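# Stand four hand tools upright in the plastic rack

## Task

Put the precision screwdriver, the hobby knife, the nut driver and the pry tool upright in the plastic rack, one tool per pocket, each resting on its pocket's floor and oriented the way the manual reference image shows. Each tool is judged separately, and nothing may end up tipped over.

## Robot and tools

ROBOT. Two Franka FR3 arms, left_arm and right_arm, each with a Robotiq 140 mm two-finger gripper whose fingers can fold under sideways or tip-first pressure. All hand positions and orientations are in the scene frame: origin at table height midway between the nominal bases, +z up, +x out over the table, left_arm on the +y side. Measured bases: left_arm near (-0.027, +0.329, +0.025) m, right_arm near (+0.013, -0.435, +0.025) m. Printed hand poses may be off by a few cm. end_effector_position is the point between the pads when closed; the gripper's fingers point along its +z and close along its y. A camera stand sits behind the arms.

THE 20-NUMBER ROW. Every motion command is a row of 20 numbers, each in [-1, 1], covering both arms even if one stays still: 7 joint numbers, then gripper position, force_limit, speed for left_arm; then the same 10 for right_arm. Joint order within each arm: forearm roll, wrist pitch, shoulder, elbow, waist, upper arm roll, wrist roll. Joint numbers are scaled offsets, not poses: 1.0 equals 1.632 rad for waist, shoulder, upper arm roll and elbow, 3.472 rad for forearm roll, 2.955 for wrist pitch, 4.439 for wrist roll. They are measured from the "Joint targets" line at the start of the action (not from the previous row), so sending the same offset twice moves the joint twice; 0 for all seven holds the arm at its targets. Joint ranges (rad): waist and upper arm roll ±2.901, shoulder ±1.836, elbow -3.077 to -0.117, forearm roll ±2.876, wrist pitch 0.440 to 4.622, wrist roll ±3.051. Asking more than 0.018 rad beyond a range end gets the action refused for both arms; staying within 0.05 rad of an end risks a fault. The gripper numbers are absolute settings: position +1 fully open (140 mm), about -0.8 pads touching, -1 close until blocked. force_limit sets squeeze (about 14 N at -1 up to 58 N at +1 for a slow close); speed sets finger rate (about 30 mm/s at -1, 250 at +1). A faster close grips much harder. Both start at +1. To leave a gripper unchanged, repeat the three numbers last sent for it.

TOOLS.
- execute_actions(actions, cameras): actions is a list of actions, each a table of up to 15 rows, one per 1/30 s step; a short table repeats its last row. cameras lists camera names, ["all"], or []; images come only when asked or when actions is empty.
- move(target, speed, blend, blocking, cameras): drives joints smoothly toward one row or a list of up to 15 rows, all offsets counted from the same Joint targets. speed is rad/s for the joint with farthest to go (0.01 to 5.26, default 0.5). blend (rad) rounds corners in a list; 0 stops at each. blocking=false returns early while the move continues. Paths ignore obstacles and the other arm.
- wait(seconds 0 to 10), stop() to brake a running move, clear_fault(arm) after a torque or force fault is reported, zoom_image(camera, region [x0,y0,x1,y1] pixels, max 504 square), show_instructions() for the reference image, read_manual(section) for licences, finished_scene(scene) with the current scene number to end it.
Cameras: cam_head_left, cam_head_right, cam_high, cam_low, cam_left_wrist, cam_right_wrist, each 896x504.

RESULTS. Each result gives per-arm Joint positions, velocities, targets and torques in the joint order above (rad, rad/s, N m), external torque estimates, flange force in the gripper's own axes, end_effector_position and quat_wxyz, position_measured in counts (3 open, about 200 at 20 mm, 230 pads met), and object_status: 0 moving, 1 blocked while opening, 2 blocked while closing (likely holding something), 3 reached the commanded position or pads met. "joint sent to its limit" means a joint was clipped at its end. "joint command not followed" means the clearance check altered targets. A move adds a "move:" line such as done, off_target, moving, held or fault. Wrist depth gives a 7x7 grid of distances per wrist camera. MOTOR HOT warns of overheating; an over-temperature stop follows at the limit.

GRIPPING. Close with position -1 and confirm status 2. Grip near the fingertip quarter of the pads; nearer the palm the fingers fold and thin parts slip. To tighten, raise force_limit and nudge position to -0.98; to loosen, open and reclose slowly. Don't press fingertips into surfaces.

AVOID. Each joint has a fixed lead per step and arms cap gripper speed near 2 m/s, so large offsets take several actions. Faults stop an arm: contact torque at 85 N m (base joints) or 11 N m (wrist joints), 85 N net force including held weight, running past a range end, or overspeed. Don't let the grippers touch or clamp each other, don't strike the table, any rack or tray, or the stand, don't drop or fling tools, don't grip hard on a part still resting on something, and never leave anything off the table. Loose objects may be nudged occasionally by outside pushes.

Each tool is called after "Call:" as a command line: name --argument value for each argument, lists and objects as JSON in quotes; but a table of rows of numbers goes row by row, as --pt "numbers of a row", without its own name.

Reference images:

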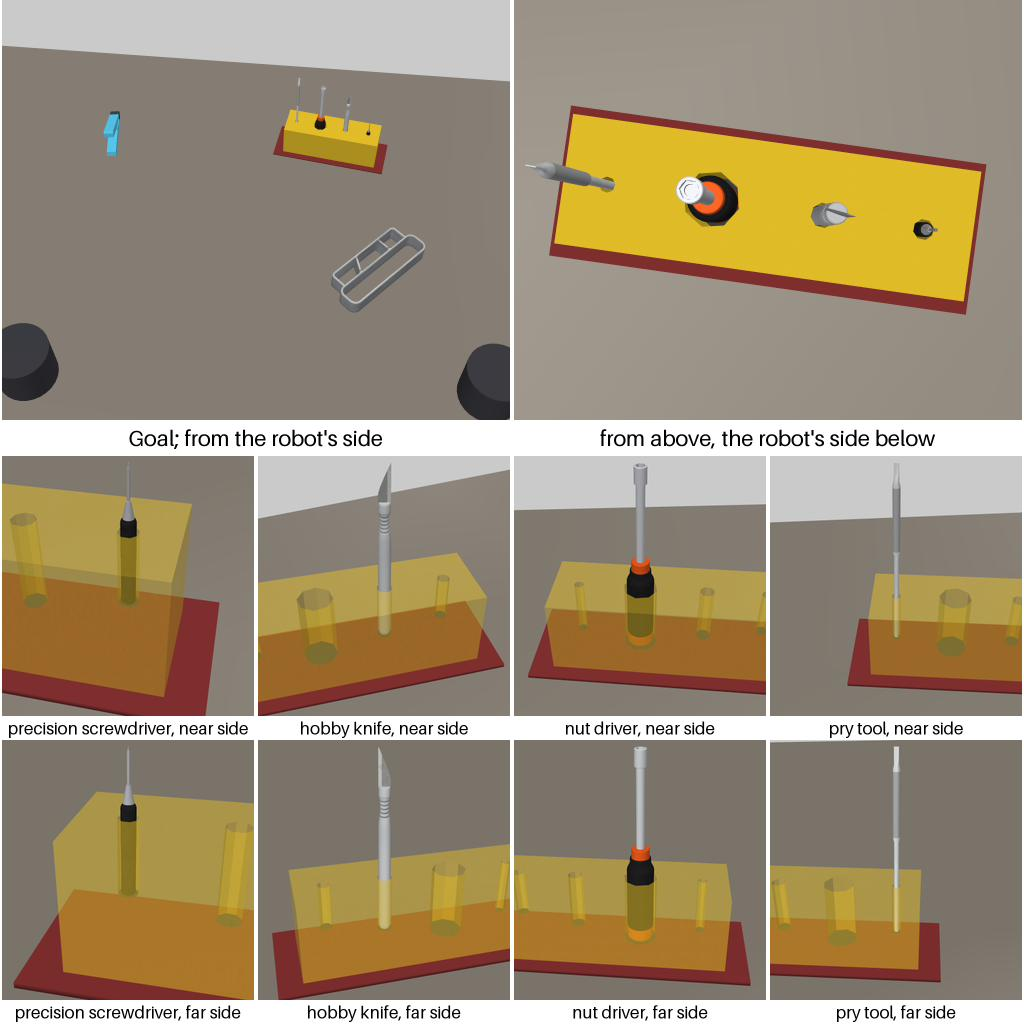

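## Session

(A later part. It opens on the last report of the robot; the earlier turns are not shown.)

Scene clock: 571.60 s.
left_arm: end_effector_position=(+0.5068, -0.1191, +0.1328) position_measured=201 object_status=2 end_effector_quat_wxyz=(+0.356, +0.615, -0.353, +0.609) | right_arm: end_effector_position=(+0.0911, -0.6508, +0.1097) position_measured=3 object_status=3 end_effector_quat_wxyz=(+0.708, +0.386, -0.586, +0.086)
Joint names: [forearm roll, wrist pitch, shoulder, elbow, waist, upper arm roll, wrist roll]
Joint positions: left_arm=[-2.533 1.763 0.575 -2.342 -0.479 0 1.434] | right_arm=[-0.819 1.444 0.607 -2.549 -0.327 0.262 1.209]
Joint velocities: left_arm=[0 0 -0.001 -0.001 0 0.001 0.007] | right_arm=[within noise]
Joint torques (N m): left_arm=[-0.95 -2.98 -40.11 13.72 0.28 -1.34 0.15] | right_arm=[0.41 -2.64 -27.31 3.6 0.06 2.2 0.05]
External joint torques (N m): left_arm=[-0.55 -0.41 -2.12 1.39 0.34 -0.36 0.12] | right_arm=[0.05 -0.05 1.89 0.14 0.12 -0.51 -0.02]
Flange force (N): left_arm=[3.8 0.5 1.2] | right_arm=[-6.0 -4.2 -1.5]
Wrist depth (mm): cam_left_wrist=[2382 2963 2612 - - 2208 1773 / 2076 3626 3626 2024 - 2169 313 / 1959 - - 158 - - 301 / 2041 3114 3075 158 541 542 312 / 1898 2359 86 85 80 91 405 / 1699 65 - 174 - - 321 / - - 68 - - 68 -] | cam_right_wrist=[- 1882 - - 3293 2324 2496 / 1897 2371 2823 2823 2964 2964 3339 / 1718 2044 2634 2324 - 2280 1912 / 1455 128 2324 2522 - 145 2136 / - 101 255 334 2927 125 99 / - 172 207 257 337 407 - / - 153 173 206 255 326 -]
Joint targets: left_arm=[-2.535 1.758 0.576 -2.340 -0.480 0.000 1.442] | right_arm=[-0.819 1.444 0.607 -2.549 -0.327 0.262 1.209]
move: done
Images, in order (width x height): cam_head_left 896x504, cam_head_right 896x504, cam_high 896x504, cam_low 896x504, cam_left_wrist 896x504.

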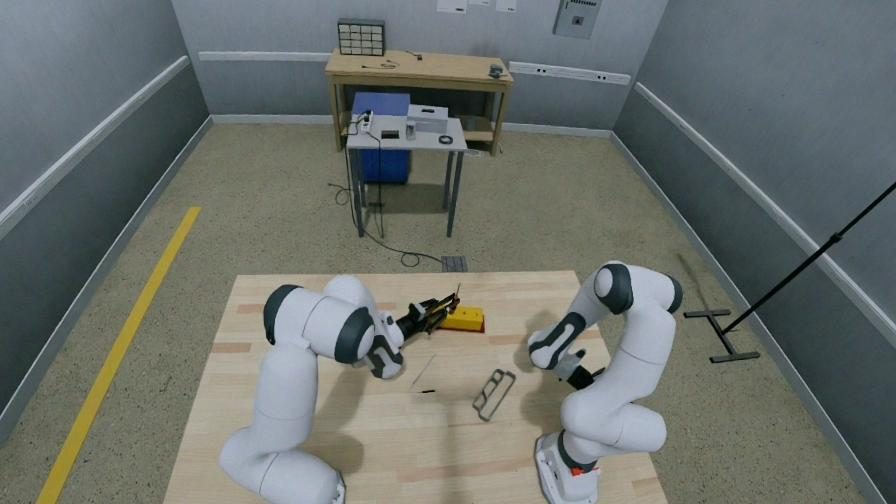

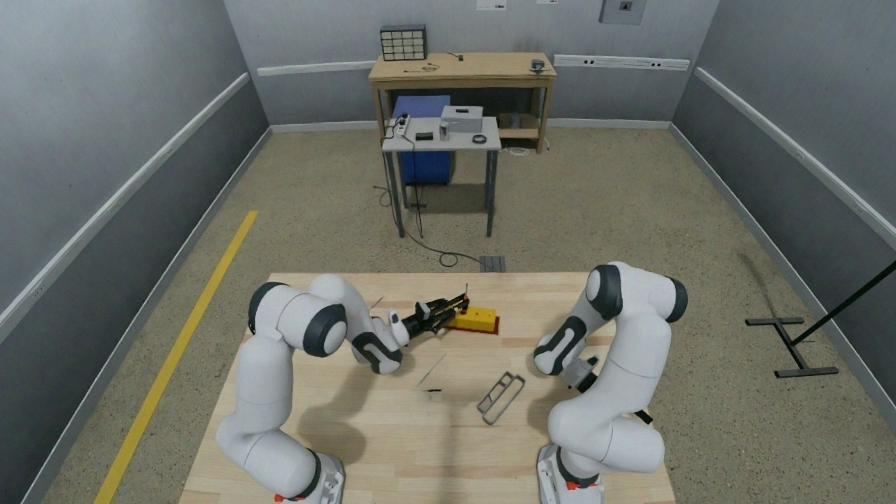

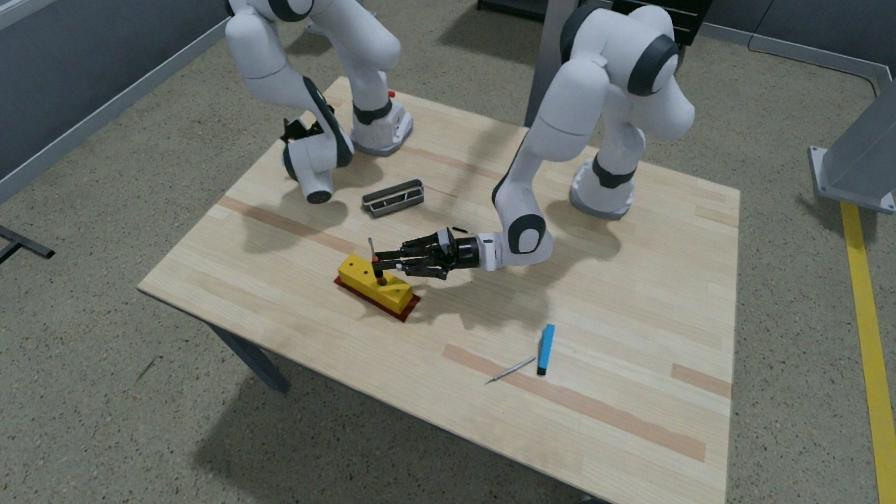

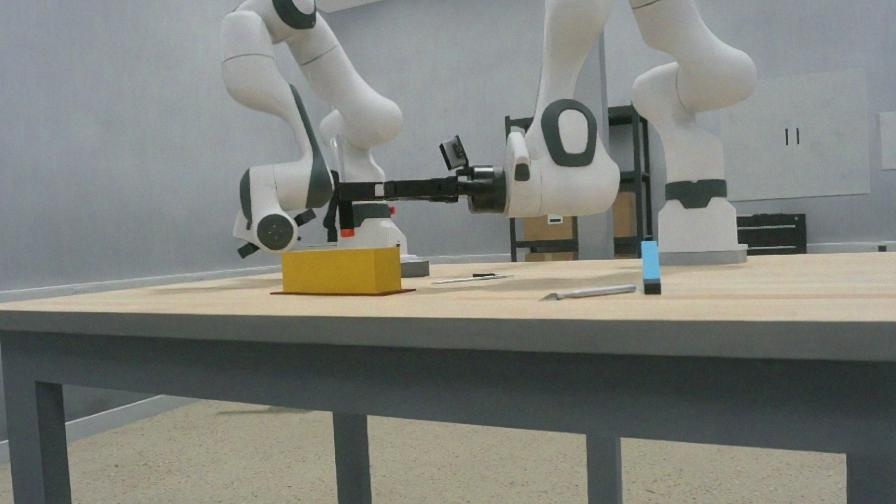

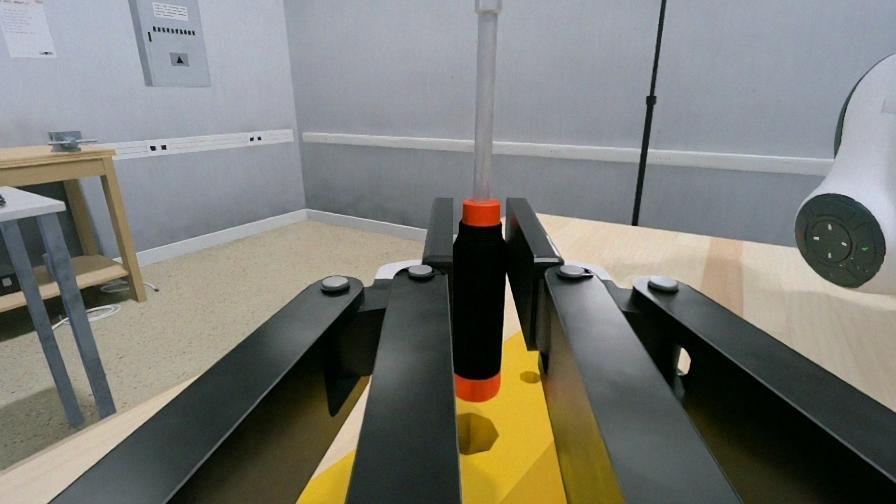

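Call:
move --target '[0.0021,-0.0081,0.0187,0.0018,0.0063,0,0.0032,-1,-0.1,-1,0,0,0,0,0,0,0,1,1,1]' --speed 0.1 --cameras '["cam_left_wrist","cam_high","cam_low"]'

Call:
zoom_image --camera "cam_left_wrist" --region '[420, 340, 580, 504]'

Call:
zoom_image --camera "cam_low" --region '[260, 150, 440, 310]'

Call:
zoom_image --camera "cam_high" --region '[320, 220, 440, 340]'

Scene clock: 641.67 s.
left_arm: end_effector_position=(+0.5052, -0.1149, +0.1212) position_measured=201 object_status=2 end_effector_quat_wxyz=(+0.355, +0.616, -0.352, +0.609) | right_arm: end_effector_position=(+0.0911, -0.6508, +0.1097) position_measured=3 object_status=3 end_effector_quat_wxyz=(+0.708, +0.386, -0.586, +0.086)
Joint names: [forearm roll, wrist pitch, shoulder, elbow, waist, upper arm roll, wrist roll]
Joint positions: left_arm=[-2.531 1.74 0.605 -2.339 -0.471 0 1.449] | right_arm=[-0.819 1.444 0.607 -2.549 -0.327 0.262 1.209]
Joint velocities: left_arm=[-0.001 -0.003 0 -0.001 0 0 0.005] | right_arm=[within noise]
Joint torques (N m): left_arm=[0.05 -2.98 -39.97 13.19 1.16 -1.39 0.19] | right_arm=[0.43 -2.62 -27.35 3.59 0.06 2.22 0.09]
External joint torques (N m): left_arm=[0.42 -0.38 -1.64 1.29 1.23 -0.32 0.16] | right_arm=[0.06 -0.04 1.73 0.23 0.05 -0.55 0.02]
Flange force (N): left_arm=[2.4 -2.0 -0.2] | right_arm=[-5.6 -4.2 -1.4]
Wrist depth (mm): cam_left_wrist=[- 2382 - - - - 2208 / - 2208 - 2405 2892 1786 307 / 2008 2858 3681 158 2858 2024 298 / 2382 2892 2927 157 510 560 327 / 1991 2208 85 91 80 92 383 / 1699 65 - 173 - - 303 / - - 68 156 - 68 -] | cam_right_wrist=[- 2419 2136 - - 2789 - / - - 2664 - 3079 2891 - / 1706 1867 2549 2470 - 2634 2371 / 1455 128 2324 2664 - 145 2098 / - 101 259 342 448 125 98 / - 172 207 258 335 2549 - / - 153 174 206 254 327 -]
Joint targets: left_arm=[-2.528 1.734 0.607 -2.337 -0.469 0.000 1.457] | right_arm=[-0.819 1.444 0.607 -2.549 -0.327 0.262 1.209]
move: done
Images, in order (width x height): cam_high 896x504, cam_low 896x504, cam_left_wrist 896x504.

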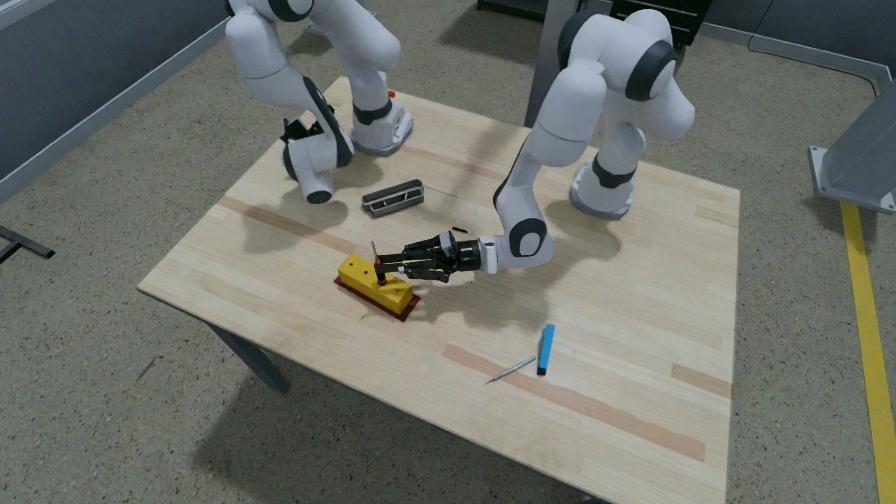

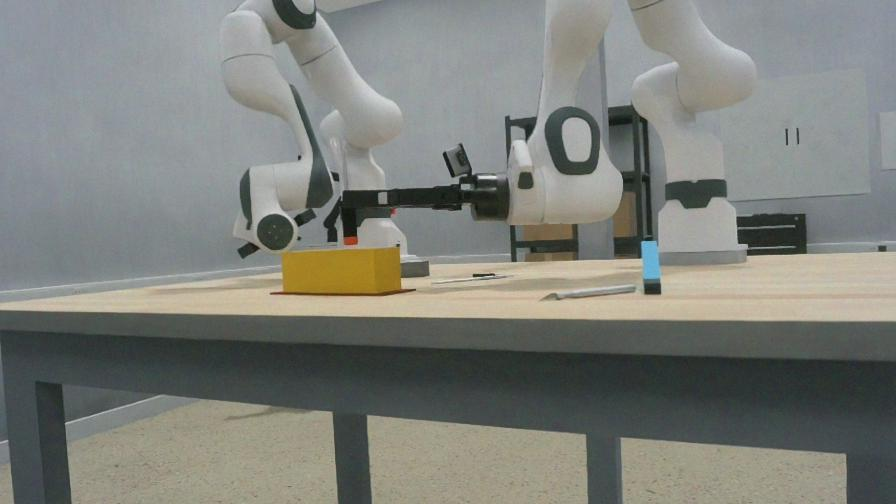

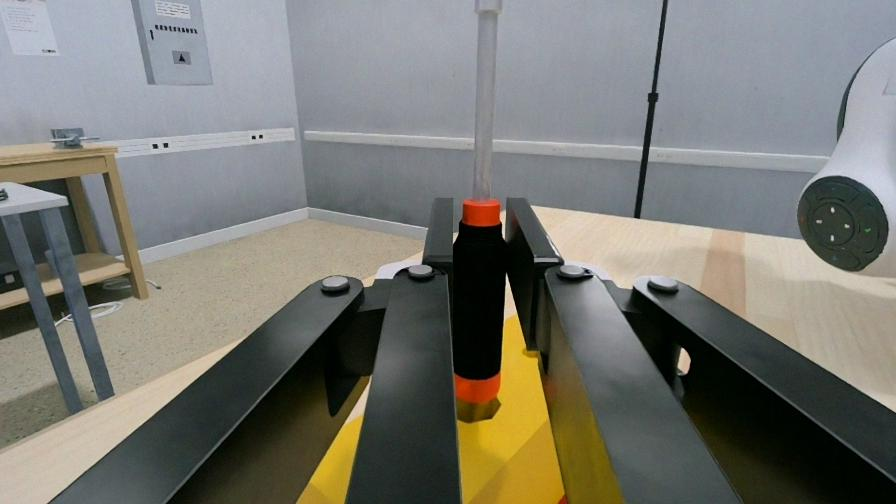

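Scaled by 3.073.

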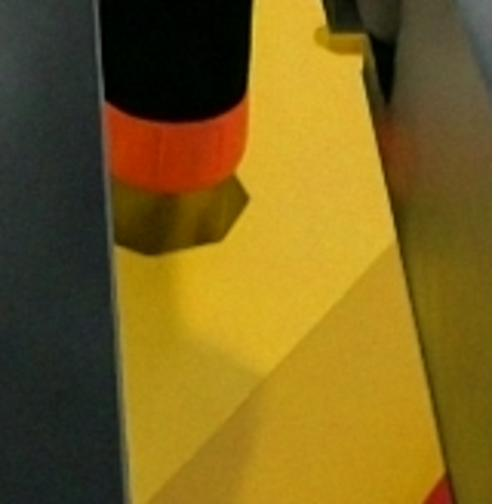

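Scaled by 2.800.

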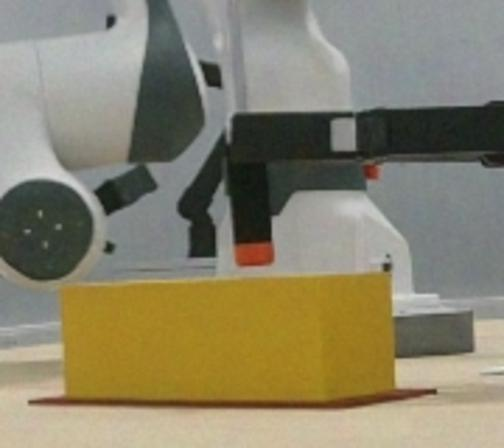

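Scaled by 4.200.

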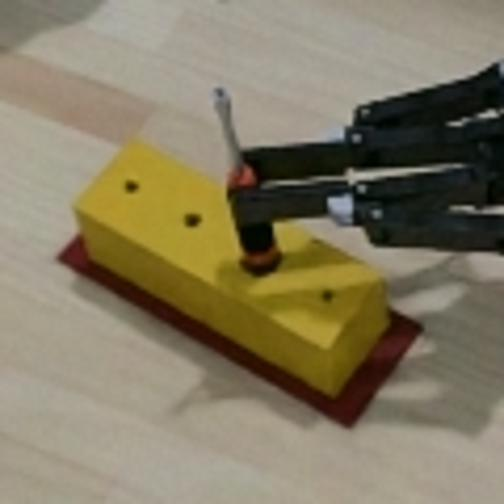

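Call:
move --target '[0.0023,-0.0010,0.0133,0.0117,0.0050,0,0,-1,-0.1,-1,0,0,0,0,0,0,0,1,1,1]' --speed 0.1 --cameras '["cam_left_wrist","cam_high","cam_low"]'

Call:
zoom_image --camera "cam_left_wrist" --region '[420, 340, 580, 504]'

Call:
zoom_image --camera "cam_low" --region '[310, 220, 390, 300]'

Call:
zoom_image --camera "cam_high" --region '[350, 230, 420, 300]'

Scene clock: 674.93 s.
left_arm: end_effector_position=(+0.5100, -0.1134, +0.1155) position_measured=201 object_status=2 end_effector_quat_wxyz=(+0.355, +0.615, -0.352, +0.610) | right_arm: end_effector_position=(+0.0911, -0.6508, +0.1097) position_measured=3 object_status=3 end_effector_quat_wxyz=(+0.708, +0.386, -0.586, +0.086)
Joint names: [forearm roll, wrist pitch, shoulder, elbow, waist, upper arm roll, wrist roll]
Joint positions: left_arm=[-2.523 1.736 0.626 -2.32 -0.462 0 1.45] | right_arm=[-0.819 1.444 0.607 -2.549 -0.327 0.262 1.209]
Joint torques (N m): left_arm=[-0.05 -3.01 -40.36 13.34 1.14 -1.45 0.19] | right_arm=[0.44 -2.63 -27.33 3.6 0.02 2.2 0.02]
External joint torques (N m): left_arm=[0.31 -0.43 -1.7 1.6 1.19 -0.36 0.15] | right_arm=[0.07 -0.03 1.77 0.25 0.05 -0.54 -0.05]
Flange force (N): left_arm=[2.1 -2.2 0.6] | right_arm=[-5.6 -4.3 -1.6]
Wrist depth (mm): cam_left_wrist=[- 2405 3239 145 - - - / - 2825 3114 3037 - 1913 334 / 1959 2999 3239 - 2336 2169 303 / 2131 2761 3239 133 498 540 449 / 1928 2336 86 85 80 92 369 / 1664 65 - 167 - - 293 / - - 68 148 - 68 -] | cam_right_wrist=[1550 1731 1897 - 2522 - - / - 1976 2395 3040 3436 - 2175 / 1810 2117 2577 2302 - 2857 2302 / 1455 118 2302 2857 3648 145 2136 / - 101 258 340 2694 125 98 / - 173 209 257 337 2371 - / - 153 174 206 255 325 -]
Joint targets: left_arm=[-2.520 1.731 0.628 -2.318 -0.461 0.000 1.457] | right_arm=[-0.819 1.444 0.607 -2.549 -0.327 0.262 1.209]
move: done
Images, in order (width x height): cam_high 896x504, cam_low 896x504, cam_left_wrist 896x504.

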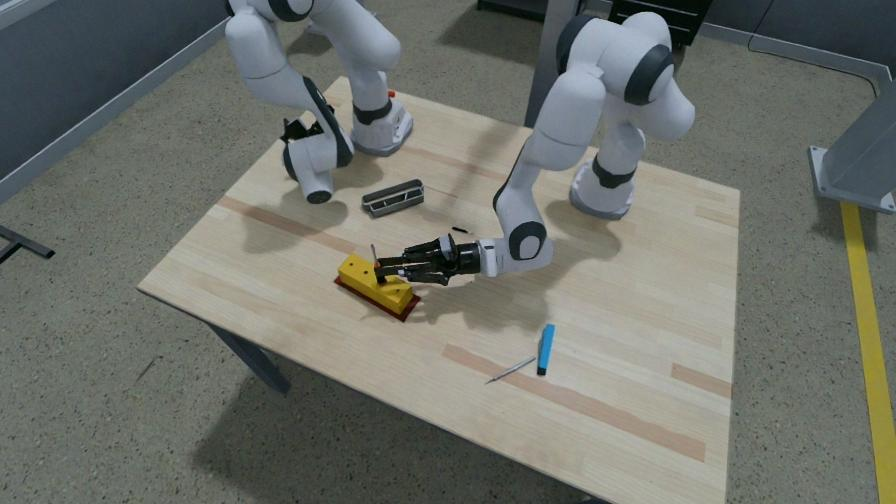

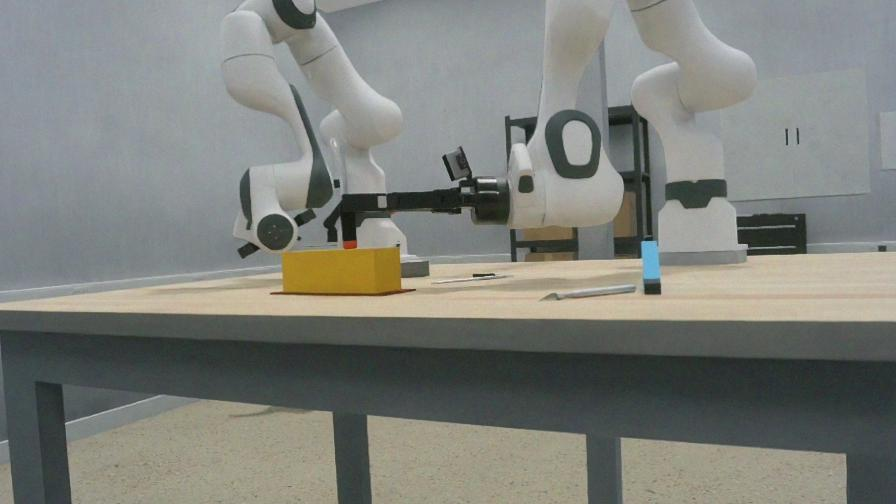

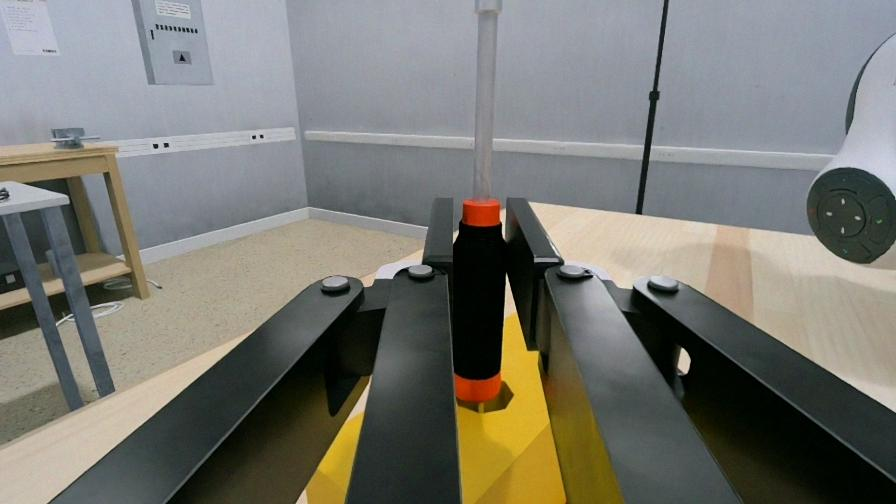

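Scaled by 3.073.

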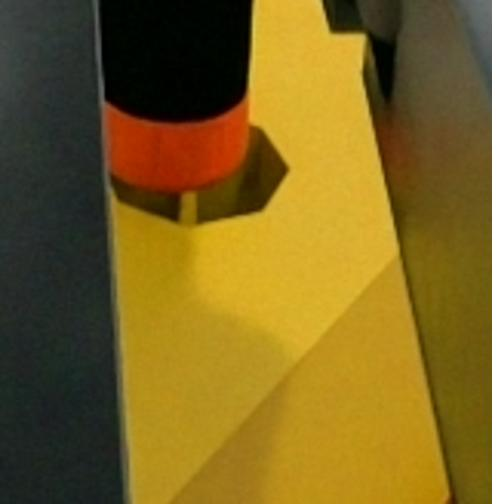

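Scaled by 6.300.

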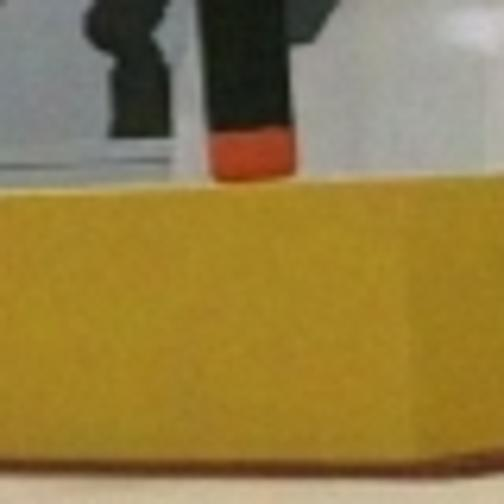

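Scaled by 7.200.

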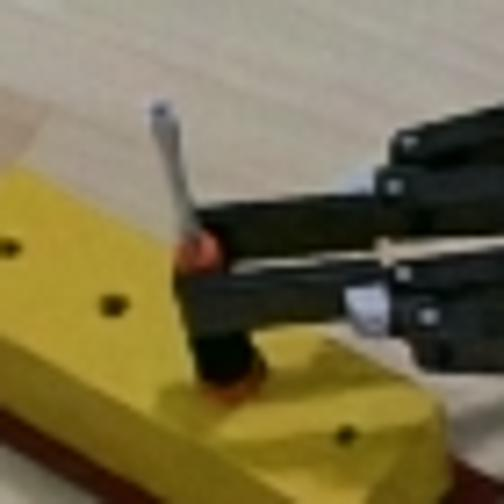

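Call:
move --pt "-0.0018 -0.0005 0.0014 -0.0002 -0.0039 0 0.0006 -1 -0.1 -1 0 0 0 0 0 0 0 1 1 1" --pt "-0.0024 -0.0055 0.0212 0.0084 -0.0039 0 0.0030 -1 -0.1 -1 0 0 0 0 0 0 0 1 1 1" --speed 0.05 --cameras '["cam_left_wrist","cam_low"]'

Call:
zoom_image --camera "cam_left_wrist" --region '[420, 340, 580, 504]'

Call:
zoom_image --camera "cam_low" --region '[310, 220, 390, 300]'

Scene clock: 698.07 s.
left_arm: end_effector_position=(+0.5069, -0.1158, +0.1036) position_measured=201 object_status=2 end_effector_quat_wxyz=(+0.356, +0.615, -0.352, +0.609) | right_arm: end_effector_position=(+0.0911, -0.6508, +0.1097) position_measured=3 object_status=3 end_effector_quat_wxyz=(+0.708, +0.386, -0.586, +0.086)
Joint names: [forearm roll, wrist pitch, shoulder, elbow, waist, upper arm roll, wrist roll]
Joint positions: left_arm=[-2.526 1.718 0.661 -2.306 -0.466 0 1.462] | right_arm=[-0.819 1.444 0.607 -2.549 -0.327 0.262 1.209]
Joint velocities: left_arm=[-0.001 -0.001 -0.001 0.003 0.001 0.001 0.008] | right_arm=[within noise]
Joint torques (N m): left_arm=[-0.82 -2.71 -40.91 12.48 0.15 -1.53 0.15] | right_arm=[0.44 -2.63 -27.31 3.57 0.09 2.2 0.08]
External joint torques (N m): left_arm=[-0.5 -0.11 -1.86 1.17 0.28 -0.3 0.11] | right_arm=[0.06 -0.05 1.9 0.15 0.01 -0.64 0.01]
Flange force (N): left_arm=[3.6 0.4 1.6] | right_arm=[-6.1 -4.5 -1.3]
Wrist depth (mm): cam_left_wrist=[- 2641 - 2454 1991 2094 - / - 3196 3239 2479 - 1913 306 / 2169 - - - 2454 - 298 / 2292 2670 3037 157 465 506 425 / 2041 2229 86 91 80 92 345 / 1699 65 - 157 - - 274 / - - 68 142 - 68 -] | cam_right_wrist=[1560 1769 2237 - 3161 - 2117 / - 1992 2444 - 3648 - - / 1743 2098 2605 2725 - 2605 2496 / 1501 128 2470 2823 3436 145 2324 / - 101 259 339 449 125 98 / - 172 207 258 338 2549 - / - 153 174 207 254 325 -]
Joint targets: left_arm=[-2.528 1.714 0.663 -2.304 -0.467 0.000 1.470] | right_arm=[-0.819 1.444 0.607 -2.549 -0.327 0.262 1.209]
move: done
Images, in order (width x height): cam_low 896x504, cam_left_wrist 896x504.

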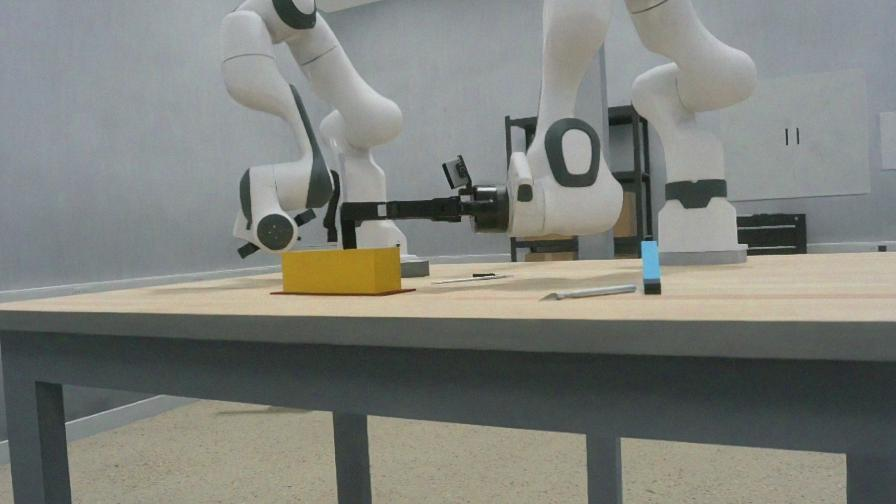

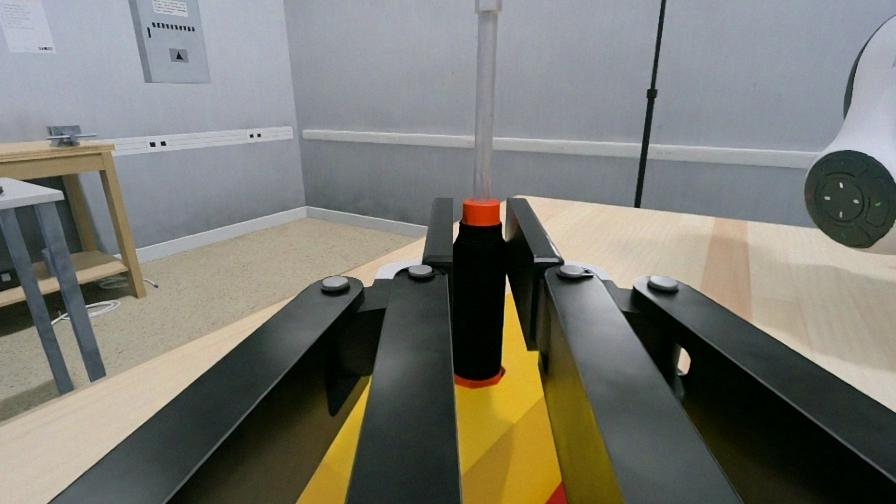

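Scaled by 3.073.

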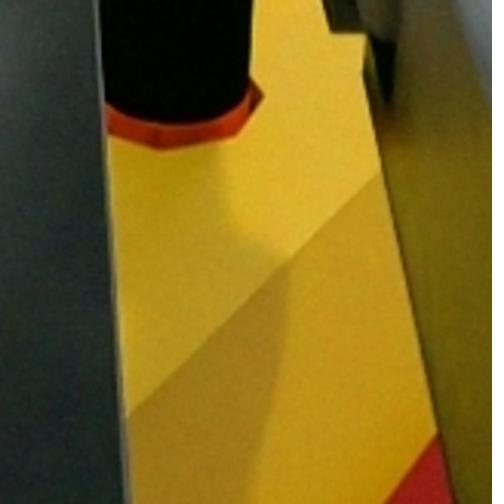

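Scaled by 6.300.

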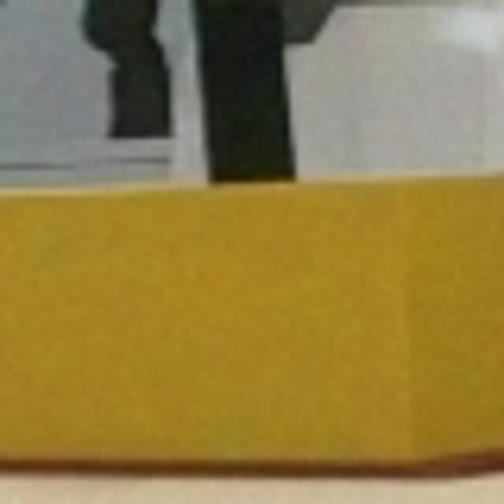

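Call:
move --target '[0.0017,-0.0326,0.0728,0.0350,0.0079,0,0.0078,-1,-0.1,-1,0,0,0,0,0,0,0,1,1,1]' --speed 0.06 --cameras '["cam_left_wrist","cam_low"]'

Call:
zoom_image --camera "cam_left_wrist" --region '[420, 340, 580, 504]'

Call:
zoom_image --camera "cam_low" --region '[270, 180, 400, 310]'

Scene clock: 731.30 s.
left_arm: end_effector_position=(+0.5077, -0.1152, +0.0758) position_measured=201 object_status=2 end_effector_quat_wxyz=(+0.363, +0.603, -0.344, +0.622) | right_arm: end_effector_position=(+0.0911, -0.6508, +0.1097) position_measured=3 object_status=3 end_effector_quat_wxyz=(+0.708, +0.386, -0.586, +0.086)
Joint names: [forearm roll, wrist pitch, shoulder, elbow, waist, upper arm roll, wrist roll]
Joint positions: left_arm=[-2.525 1.625 0.78 -2.249 -0.455 0 1.497] | right_arm=[-0.819 1.444 0.607 -2.549 -0.327 0.262 1.209]
Joint velocities: left_arm=[-0.001 -0.004 0.001 0 -0.001 -0.001 0.007] | right_arm=[within noise]
Joint torques (N m): left_arm=[0.17 -3.32 -42.18 11.87 0.9 -1.8 0.19] | right_arm=[0.43 -2.63 -27.29 3.59 0.05 2.23 0.07]
External joint torques (N m): left_arm=[0.41 -0.63 -1.86 1.78 0.86 -0.47 0.16] | right_arm=[0.06 -0.05 1.82 0.2 -0.01 -0.59 0]
Flange force (N): left_arm=[1.7 -2.1 1.1] | right_arm=[-5.8 -4.4 -1.4]
Wrist depth (mm): cam_left_wrist=[- 2761 - 2670 - 1883 - / - 3196 3196 - 3681 2292 295 / 1928 - - 3075 2270 2041 298 / 2314 2892 3196 158 218 460 457 / 1943 307 86 91 80 91 299 / 240 65 - 123 - - 234 / - - 68 136 - 68 -] | cam_right_wrist=[1520 1743 - - - - - / 1658 - 2470 3387 3705 2549 2757 / 1706 2175 3705 2605 5514 3705 2444 / 1473 128 2280 2634 3539 145 2062 / - 101 260 341 454 125 99 / - 173 207 258 336 2496 - / - 153 174 207 255 327 -]
Joint targets: left_arm=[-2.522 1.618 0.782 -2.247 -0.455 0.000 1.504] | right_arm=[-0.819 1.444 0.607 -2.549 -0.327 0.262 1.209]
move: done
Images, in order (width x height): cam_low 896x504, cam_left_wrist 896x504.

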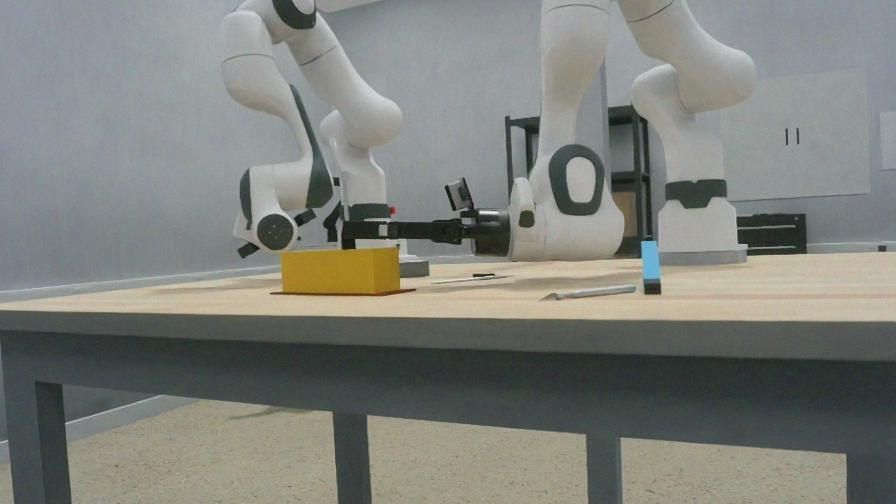

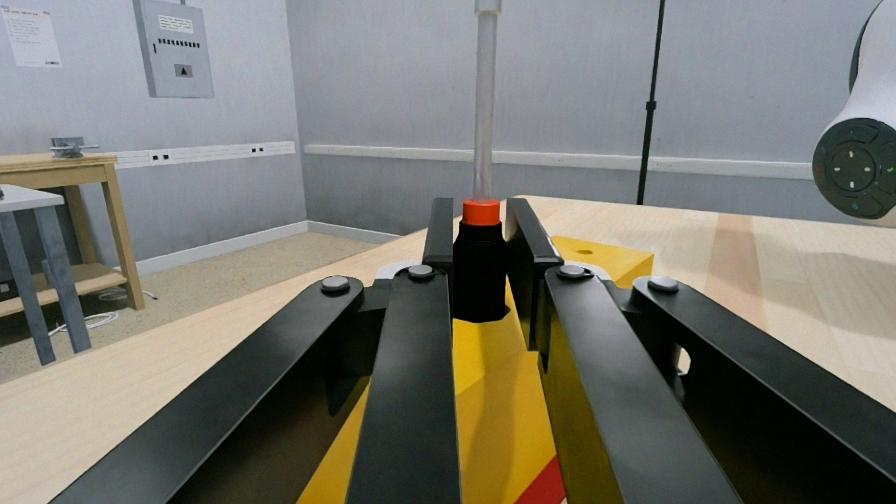

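Scaled by 3.073.

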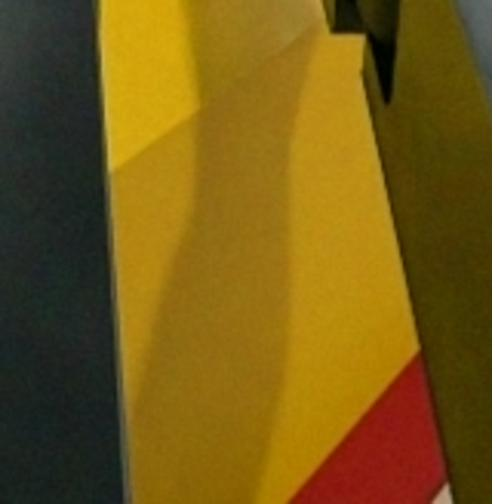

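Scaled by 3.877.

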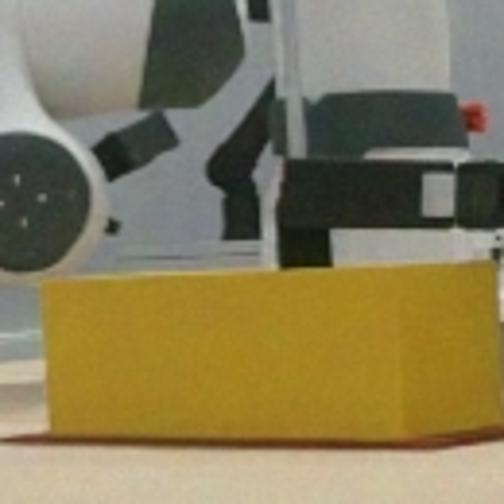

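Call:
move --target '[0.0005,-0.0026,0.0148,0.0092,0.0012,0,0.0012,-1,-0.1,-1,0,0,0,0,0,0,0,1,1,1]' --speed 0.03 --cameras '["cam_left_wrist","cam_low"]'

Call:
zoom_image --camera "cam_low" --region '[270, 180, 400, 310]'

Scene clock: 740.60 s.
left_arm: end_effector_position=(+0.5081, -0.1153, +0.0687) position_measured=201 object_status=2 end_effector_quat_wxyz=(+0.363, +0.602, -0.344, +0.623) | right_arm: end_effector_position=(+0.0911, -0.6508, +0.1097) position_measured=3 object_status=3 end_effector_quat_wxyz=(+0.708, +0.386, -0.586, +0.086)
Joint names: [forearm roll, wrist pitch, shoulder, elbow, waist, upper arm roll, wrist roll]
Joint positions: left_arm=[-2.523 1.616 0.804 -2.234 -0.454 0 1.503] | right_arm=[-0.819 1.444 0.607 -2.549 -0.327 0.262 1.209]
Joint torques (N m): left_arm=[0.11 -3.09 -41.92 10.92 1.06 -1.88 0.22] | right_arm=[0.43 -2.61 -27.32 3.65 0.04 2.21 0.08]
External joint torques (N m): left_arm=[0.31 -0.39 -1.31 1.08 1.07 -0.45 0.19] | right_arm=[0.06 -0.02 1.82 0.29 0.08 -0.53 0.01]
Flange force (N): left_arm=[1.5 -1.3 0.2] | right_arm=[-6.0 -4.5 -1.7]
Wrist depth (mm): cam_left_wrist=[2024 2641 - - 2292 - - / - 3037 - 3075 2008 - 296 / 1827 - - 160 774 1827 300 / 2270 2892 3196 121 211 437 431 / 2041 315 86 91 79 92 284 / 228 65 - 121 - - 221 / - - 68 136 - 68 -] | cam_right_wrist=[- 1635 - - - - - / - - 2522 3763 - 2522 - / 1731 2371 3079 2522 3079 2891 2302 / 1482 128 2324 2470 2757 144 2577 / - 101 251 339 452 125 98 / - 172 208 257 337 2549 - / - 153 174 207 254 325 -]
Joint targets: left_arm=[-2.521 1.610 0.806 -2.232 -0.453 0.000 1.510] | right_arm=[-0.819 1.444 0.607 -2.549 -0.327 0.262 1.209]
move: done
Images, in order (width x height): cam_low 896x504, cam_left_wrist 896x504.

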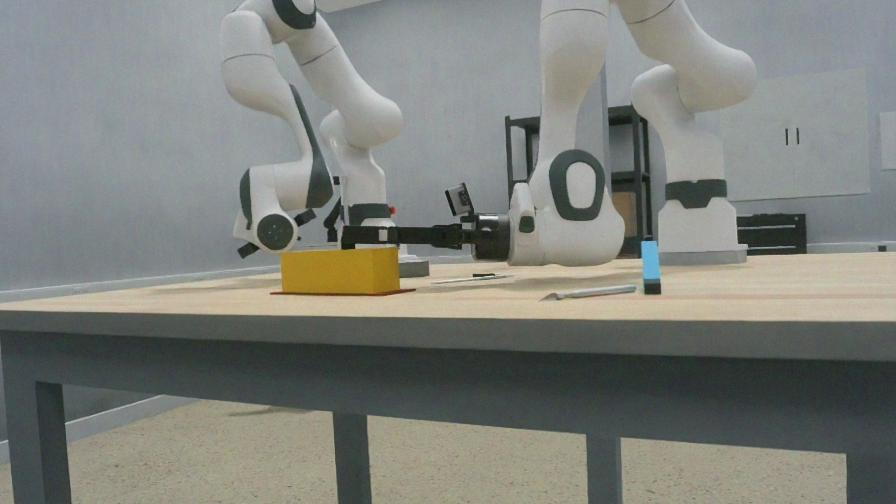

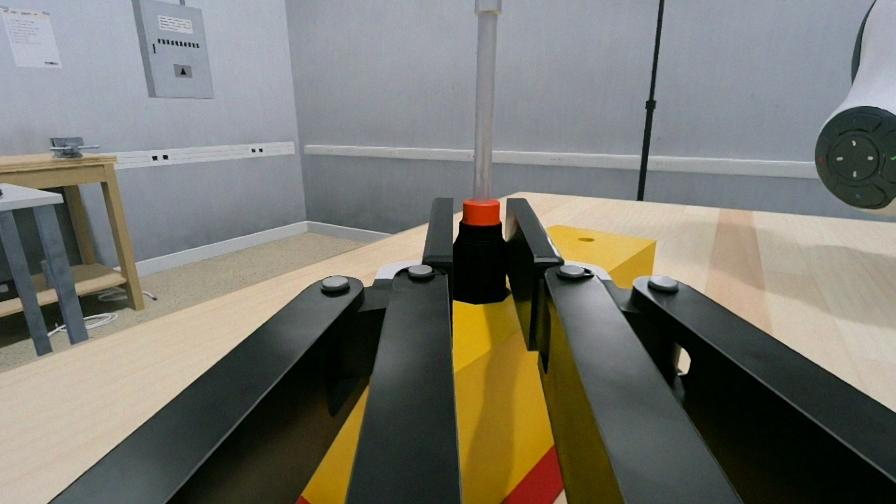

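Scaled by 3.877.

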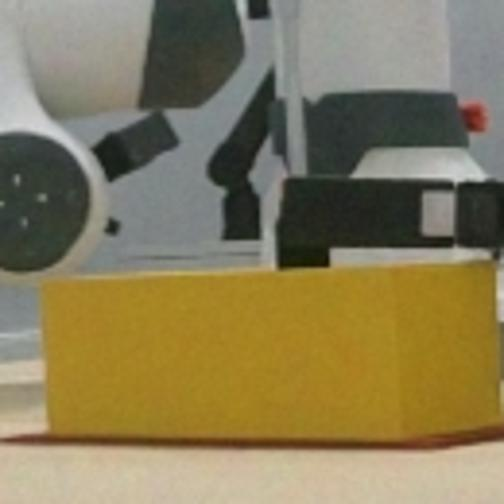

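Call:
move --target '[0.0002,-0.0013,0.0074,0.0046,0.0006,0,0.0006,-1,-0.1,-1,0,0,0,0,0,0,0,1,1,1]' --speed 0.03 --cameras '["cam_left_wrist","cam_low"]'

Call:
zoom_image --camera "cam_low" --region '[270, 180, 400, 310]'

Scene clock: 751.40 s.
left_arm: end_effector_position=(+0.5083, -0.1151, +0.0647) position_measured=201 object_status=2 end_effector_quat_wxyz=(+0.363, +0.602, -0.344, +0.623) | right_arm: end_effector_position=(+0.0911, -0.6508, +0.1097) position_measured=3 object_status=3 end_effector_quat_wxyz=(+0.708, +0.386, -0.586, +0.086)
Joint names: [forearm roll, wrist pitch, shoulder, elbow, waist, upper arm roll, wrist roll]
Joint positions: left_arm=[-2.522 1.612 0.816 -2.227 -0.453 0 1.506] | right_arm=[-0.819 1.444 0.607 -2.549 -0.327 0.262 1.209]
Joint torques (N m): left_arm=[0.1 -3.16 -42.67 11.44 1.09 -1.86 0.13] | right_arm=[0.42 -2.63 -27.33 3.65 0.08 2.21 0.09]
External joint torques (N m): left_arm=[0.31 -0.47 -1.98 1.69 0.96 -0.55 0.1] | right_arm=[0.05 -0.03 1.82 0.27 0.15 -0.48 0.02]
Flange force (N): left_arm=[2.3 -1.9 1.3] | right_arm=[-6.0 -4.3 -1.8]
Wrist depth (mm): cam_left_wrist=[2429 2927 2270 - - - - / - 2094 - - - - 294 / 1869 4049 2963 631 721 2131 304 / 2150 2670 3239 157 204 420 418 / 1320 306 86 91 80 91 274 / 222 65 - 121 - - 214 / - - 68 136 - 68 -] | cam_right_wrist=[- 1550 - - 3001 - 2605 / - - 2371 - - - 2302 / 1718 2026 2725 - 2789 3161 2280 / 1491 128 2371 3161 3293 145 2470 / - 101 250 333 465 125 98 / - 172 208 257 338 2577 - / - 153 174 205 255 323 -]
Joint targets: left_arm=[-2.520 1.607 0.818 -2.224 -0.452 0.000 1.512] | right_arm=[-0.819 1.444 0.607 -2.549 -0.327 0.262 1.209]
move: done
Images, in order (width x height): cam_low 896x504, cam_left_wrist 896x504.

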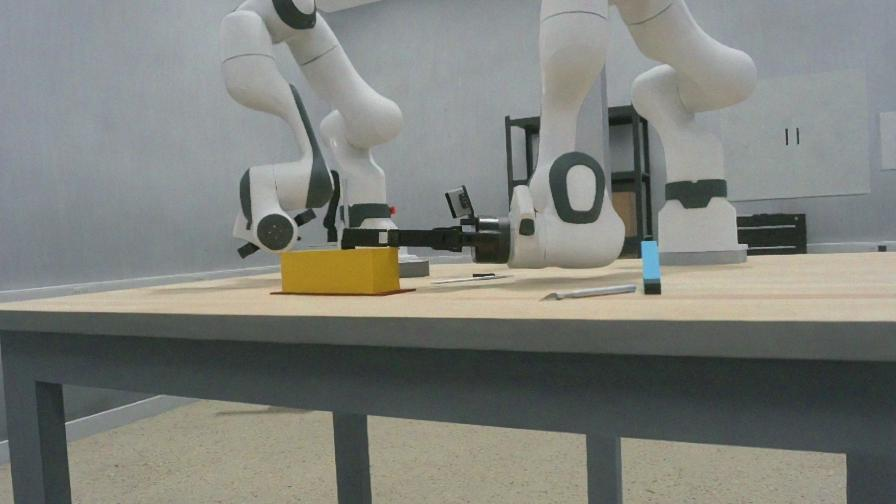

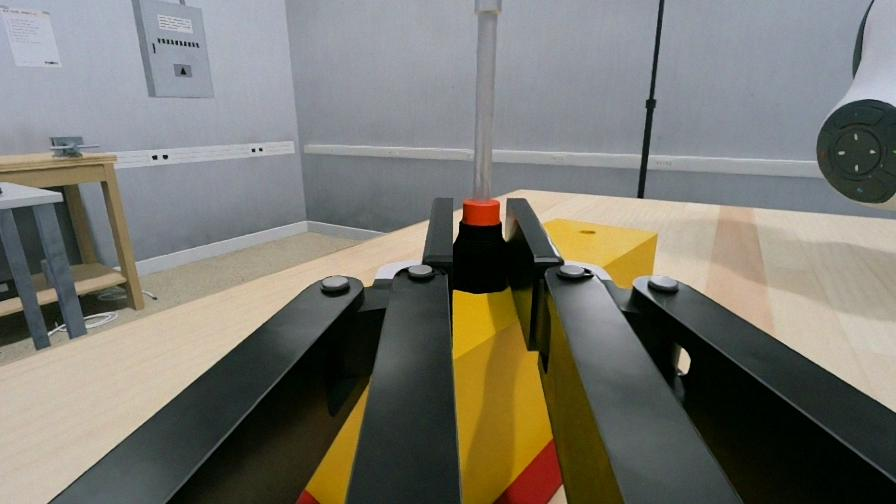

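Scaled by 3.877.

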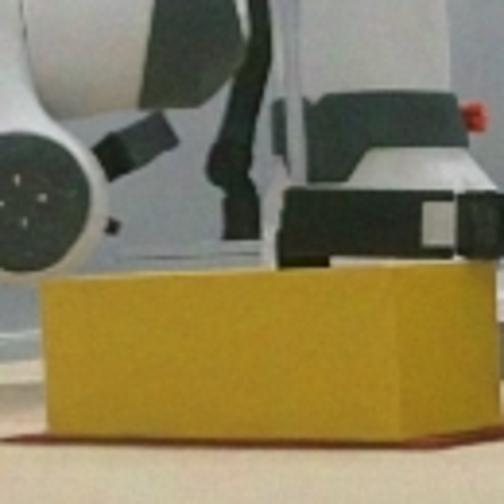

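Call:
move --target '[0.0002,-0.0010,0.0056,0.0034,0.0005,0,0.0005,-1,-0.1,-1,0,0,0,0,0,0,0,1,1,1]' --speed 0.03 --cameras '["cam_low"]'

Call:
zoom_image --camera "cam_low" --region '[270, 180, 400, 310]'

Scene clock: 760.03 s.
left_arm: end_effector_position=(+0.5093, -0.1157, +0.0647) position_measured=201 object_status=2 end_effector_quat_wxyz=(+0.363, +0.599, -0.344, +0.625) | right_arm: end_effector_position=(+0.0911, -0.6508, +0.1097) position_measured=3 object_status=3 end_effector_quat_wxyz=(+0.708, +0.386, -0.586, +0.086)
Joint names: [forearm roll, wrist pitch, shoulder, elbow, waist, upper arm roll, wrist roll]
Joint positions: left_arm=[-2.521 1.605 0.823 -2.22 -0.452 0 1.508] | right_arm=[-0.819 1.444 0.607 -2.549 -0.327 0.262 1.209]
Joint velocities: left_arm=[-0.002 -0.003 0.002 0.002 0 0.001 0] | right_arm=[within noise]
Joint torques (N m): left_arm=[0.06 -2.64 -41.03 11.09 0.99 -1.64 0.13] | right_arm=[0.43 -2.62 -27.28 3.62 0.08 2.17 0.08]
External joint torques (N m): left_arm=[0.26 0.08 -0.17 1.3 1.02 -0.16 0.1] | right_arm=[0.06 -0.03 1.88 0.22 0.11 -0.56 0]
Flange force (N): left_arm=[-1.9 -2.8 2.3] | right_arm=[-6.1 -4.4 -1.6]
Wrist depth (mm): cam_left_wrist=[- 2892 - 2927 - 2336 - / - 2336 - 2699 - 2249 297 / 1991 2963 3328 2892 708 2059 313 / 2359 3037 3114 158 205 425 420 / 1388 311 86 91 80 91 276 / 223 65 - 120 - - 214 / - - 68 135 - 68 -] | cam_right_wrist=[- 1743 2080 - - 2757 - / 1769 - 2324 - - 3387 2470 / 1731 2136 3705 2216 - 2694 2577 / 1473 128 2302 2891 - 145 2324 / - 101 257 341 452 125 98 / - 172 208 256 339 2577 - / - 153 173 207 256 327 -]
Joint targets: left_arm=[-2.519 1.604 0.827 -2.219 -0.451 0.000 1.515] | right_arm=[-0.819 1.444 0.607 -2.549 -0.327 0.262 1.209]
move: done
Images, in order (width x height): cam_low 896x504.

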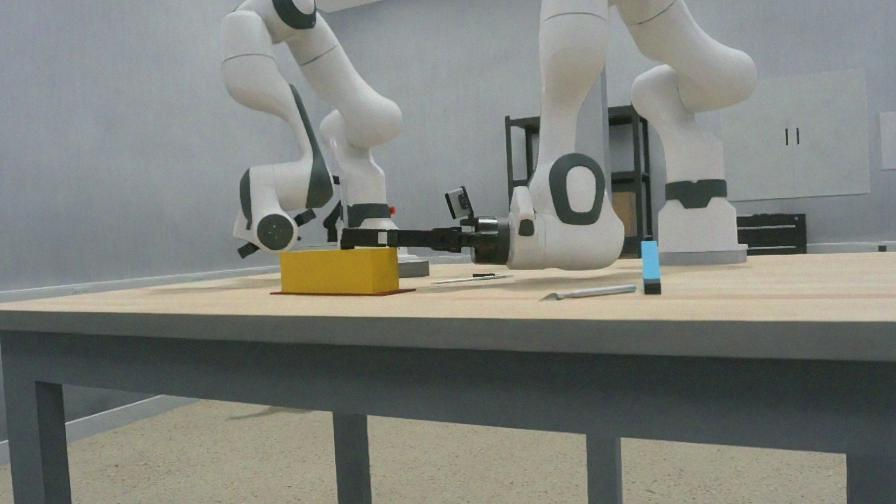

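Scaled by 3.877.

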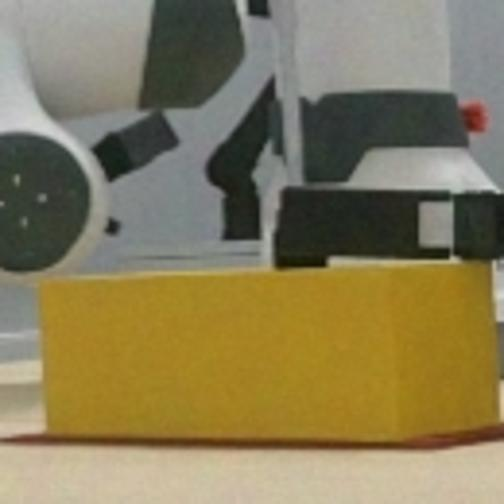

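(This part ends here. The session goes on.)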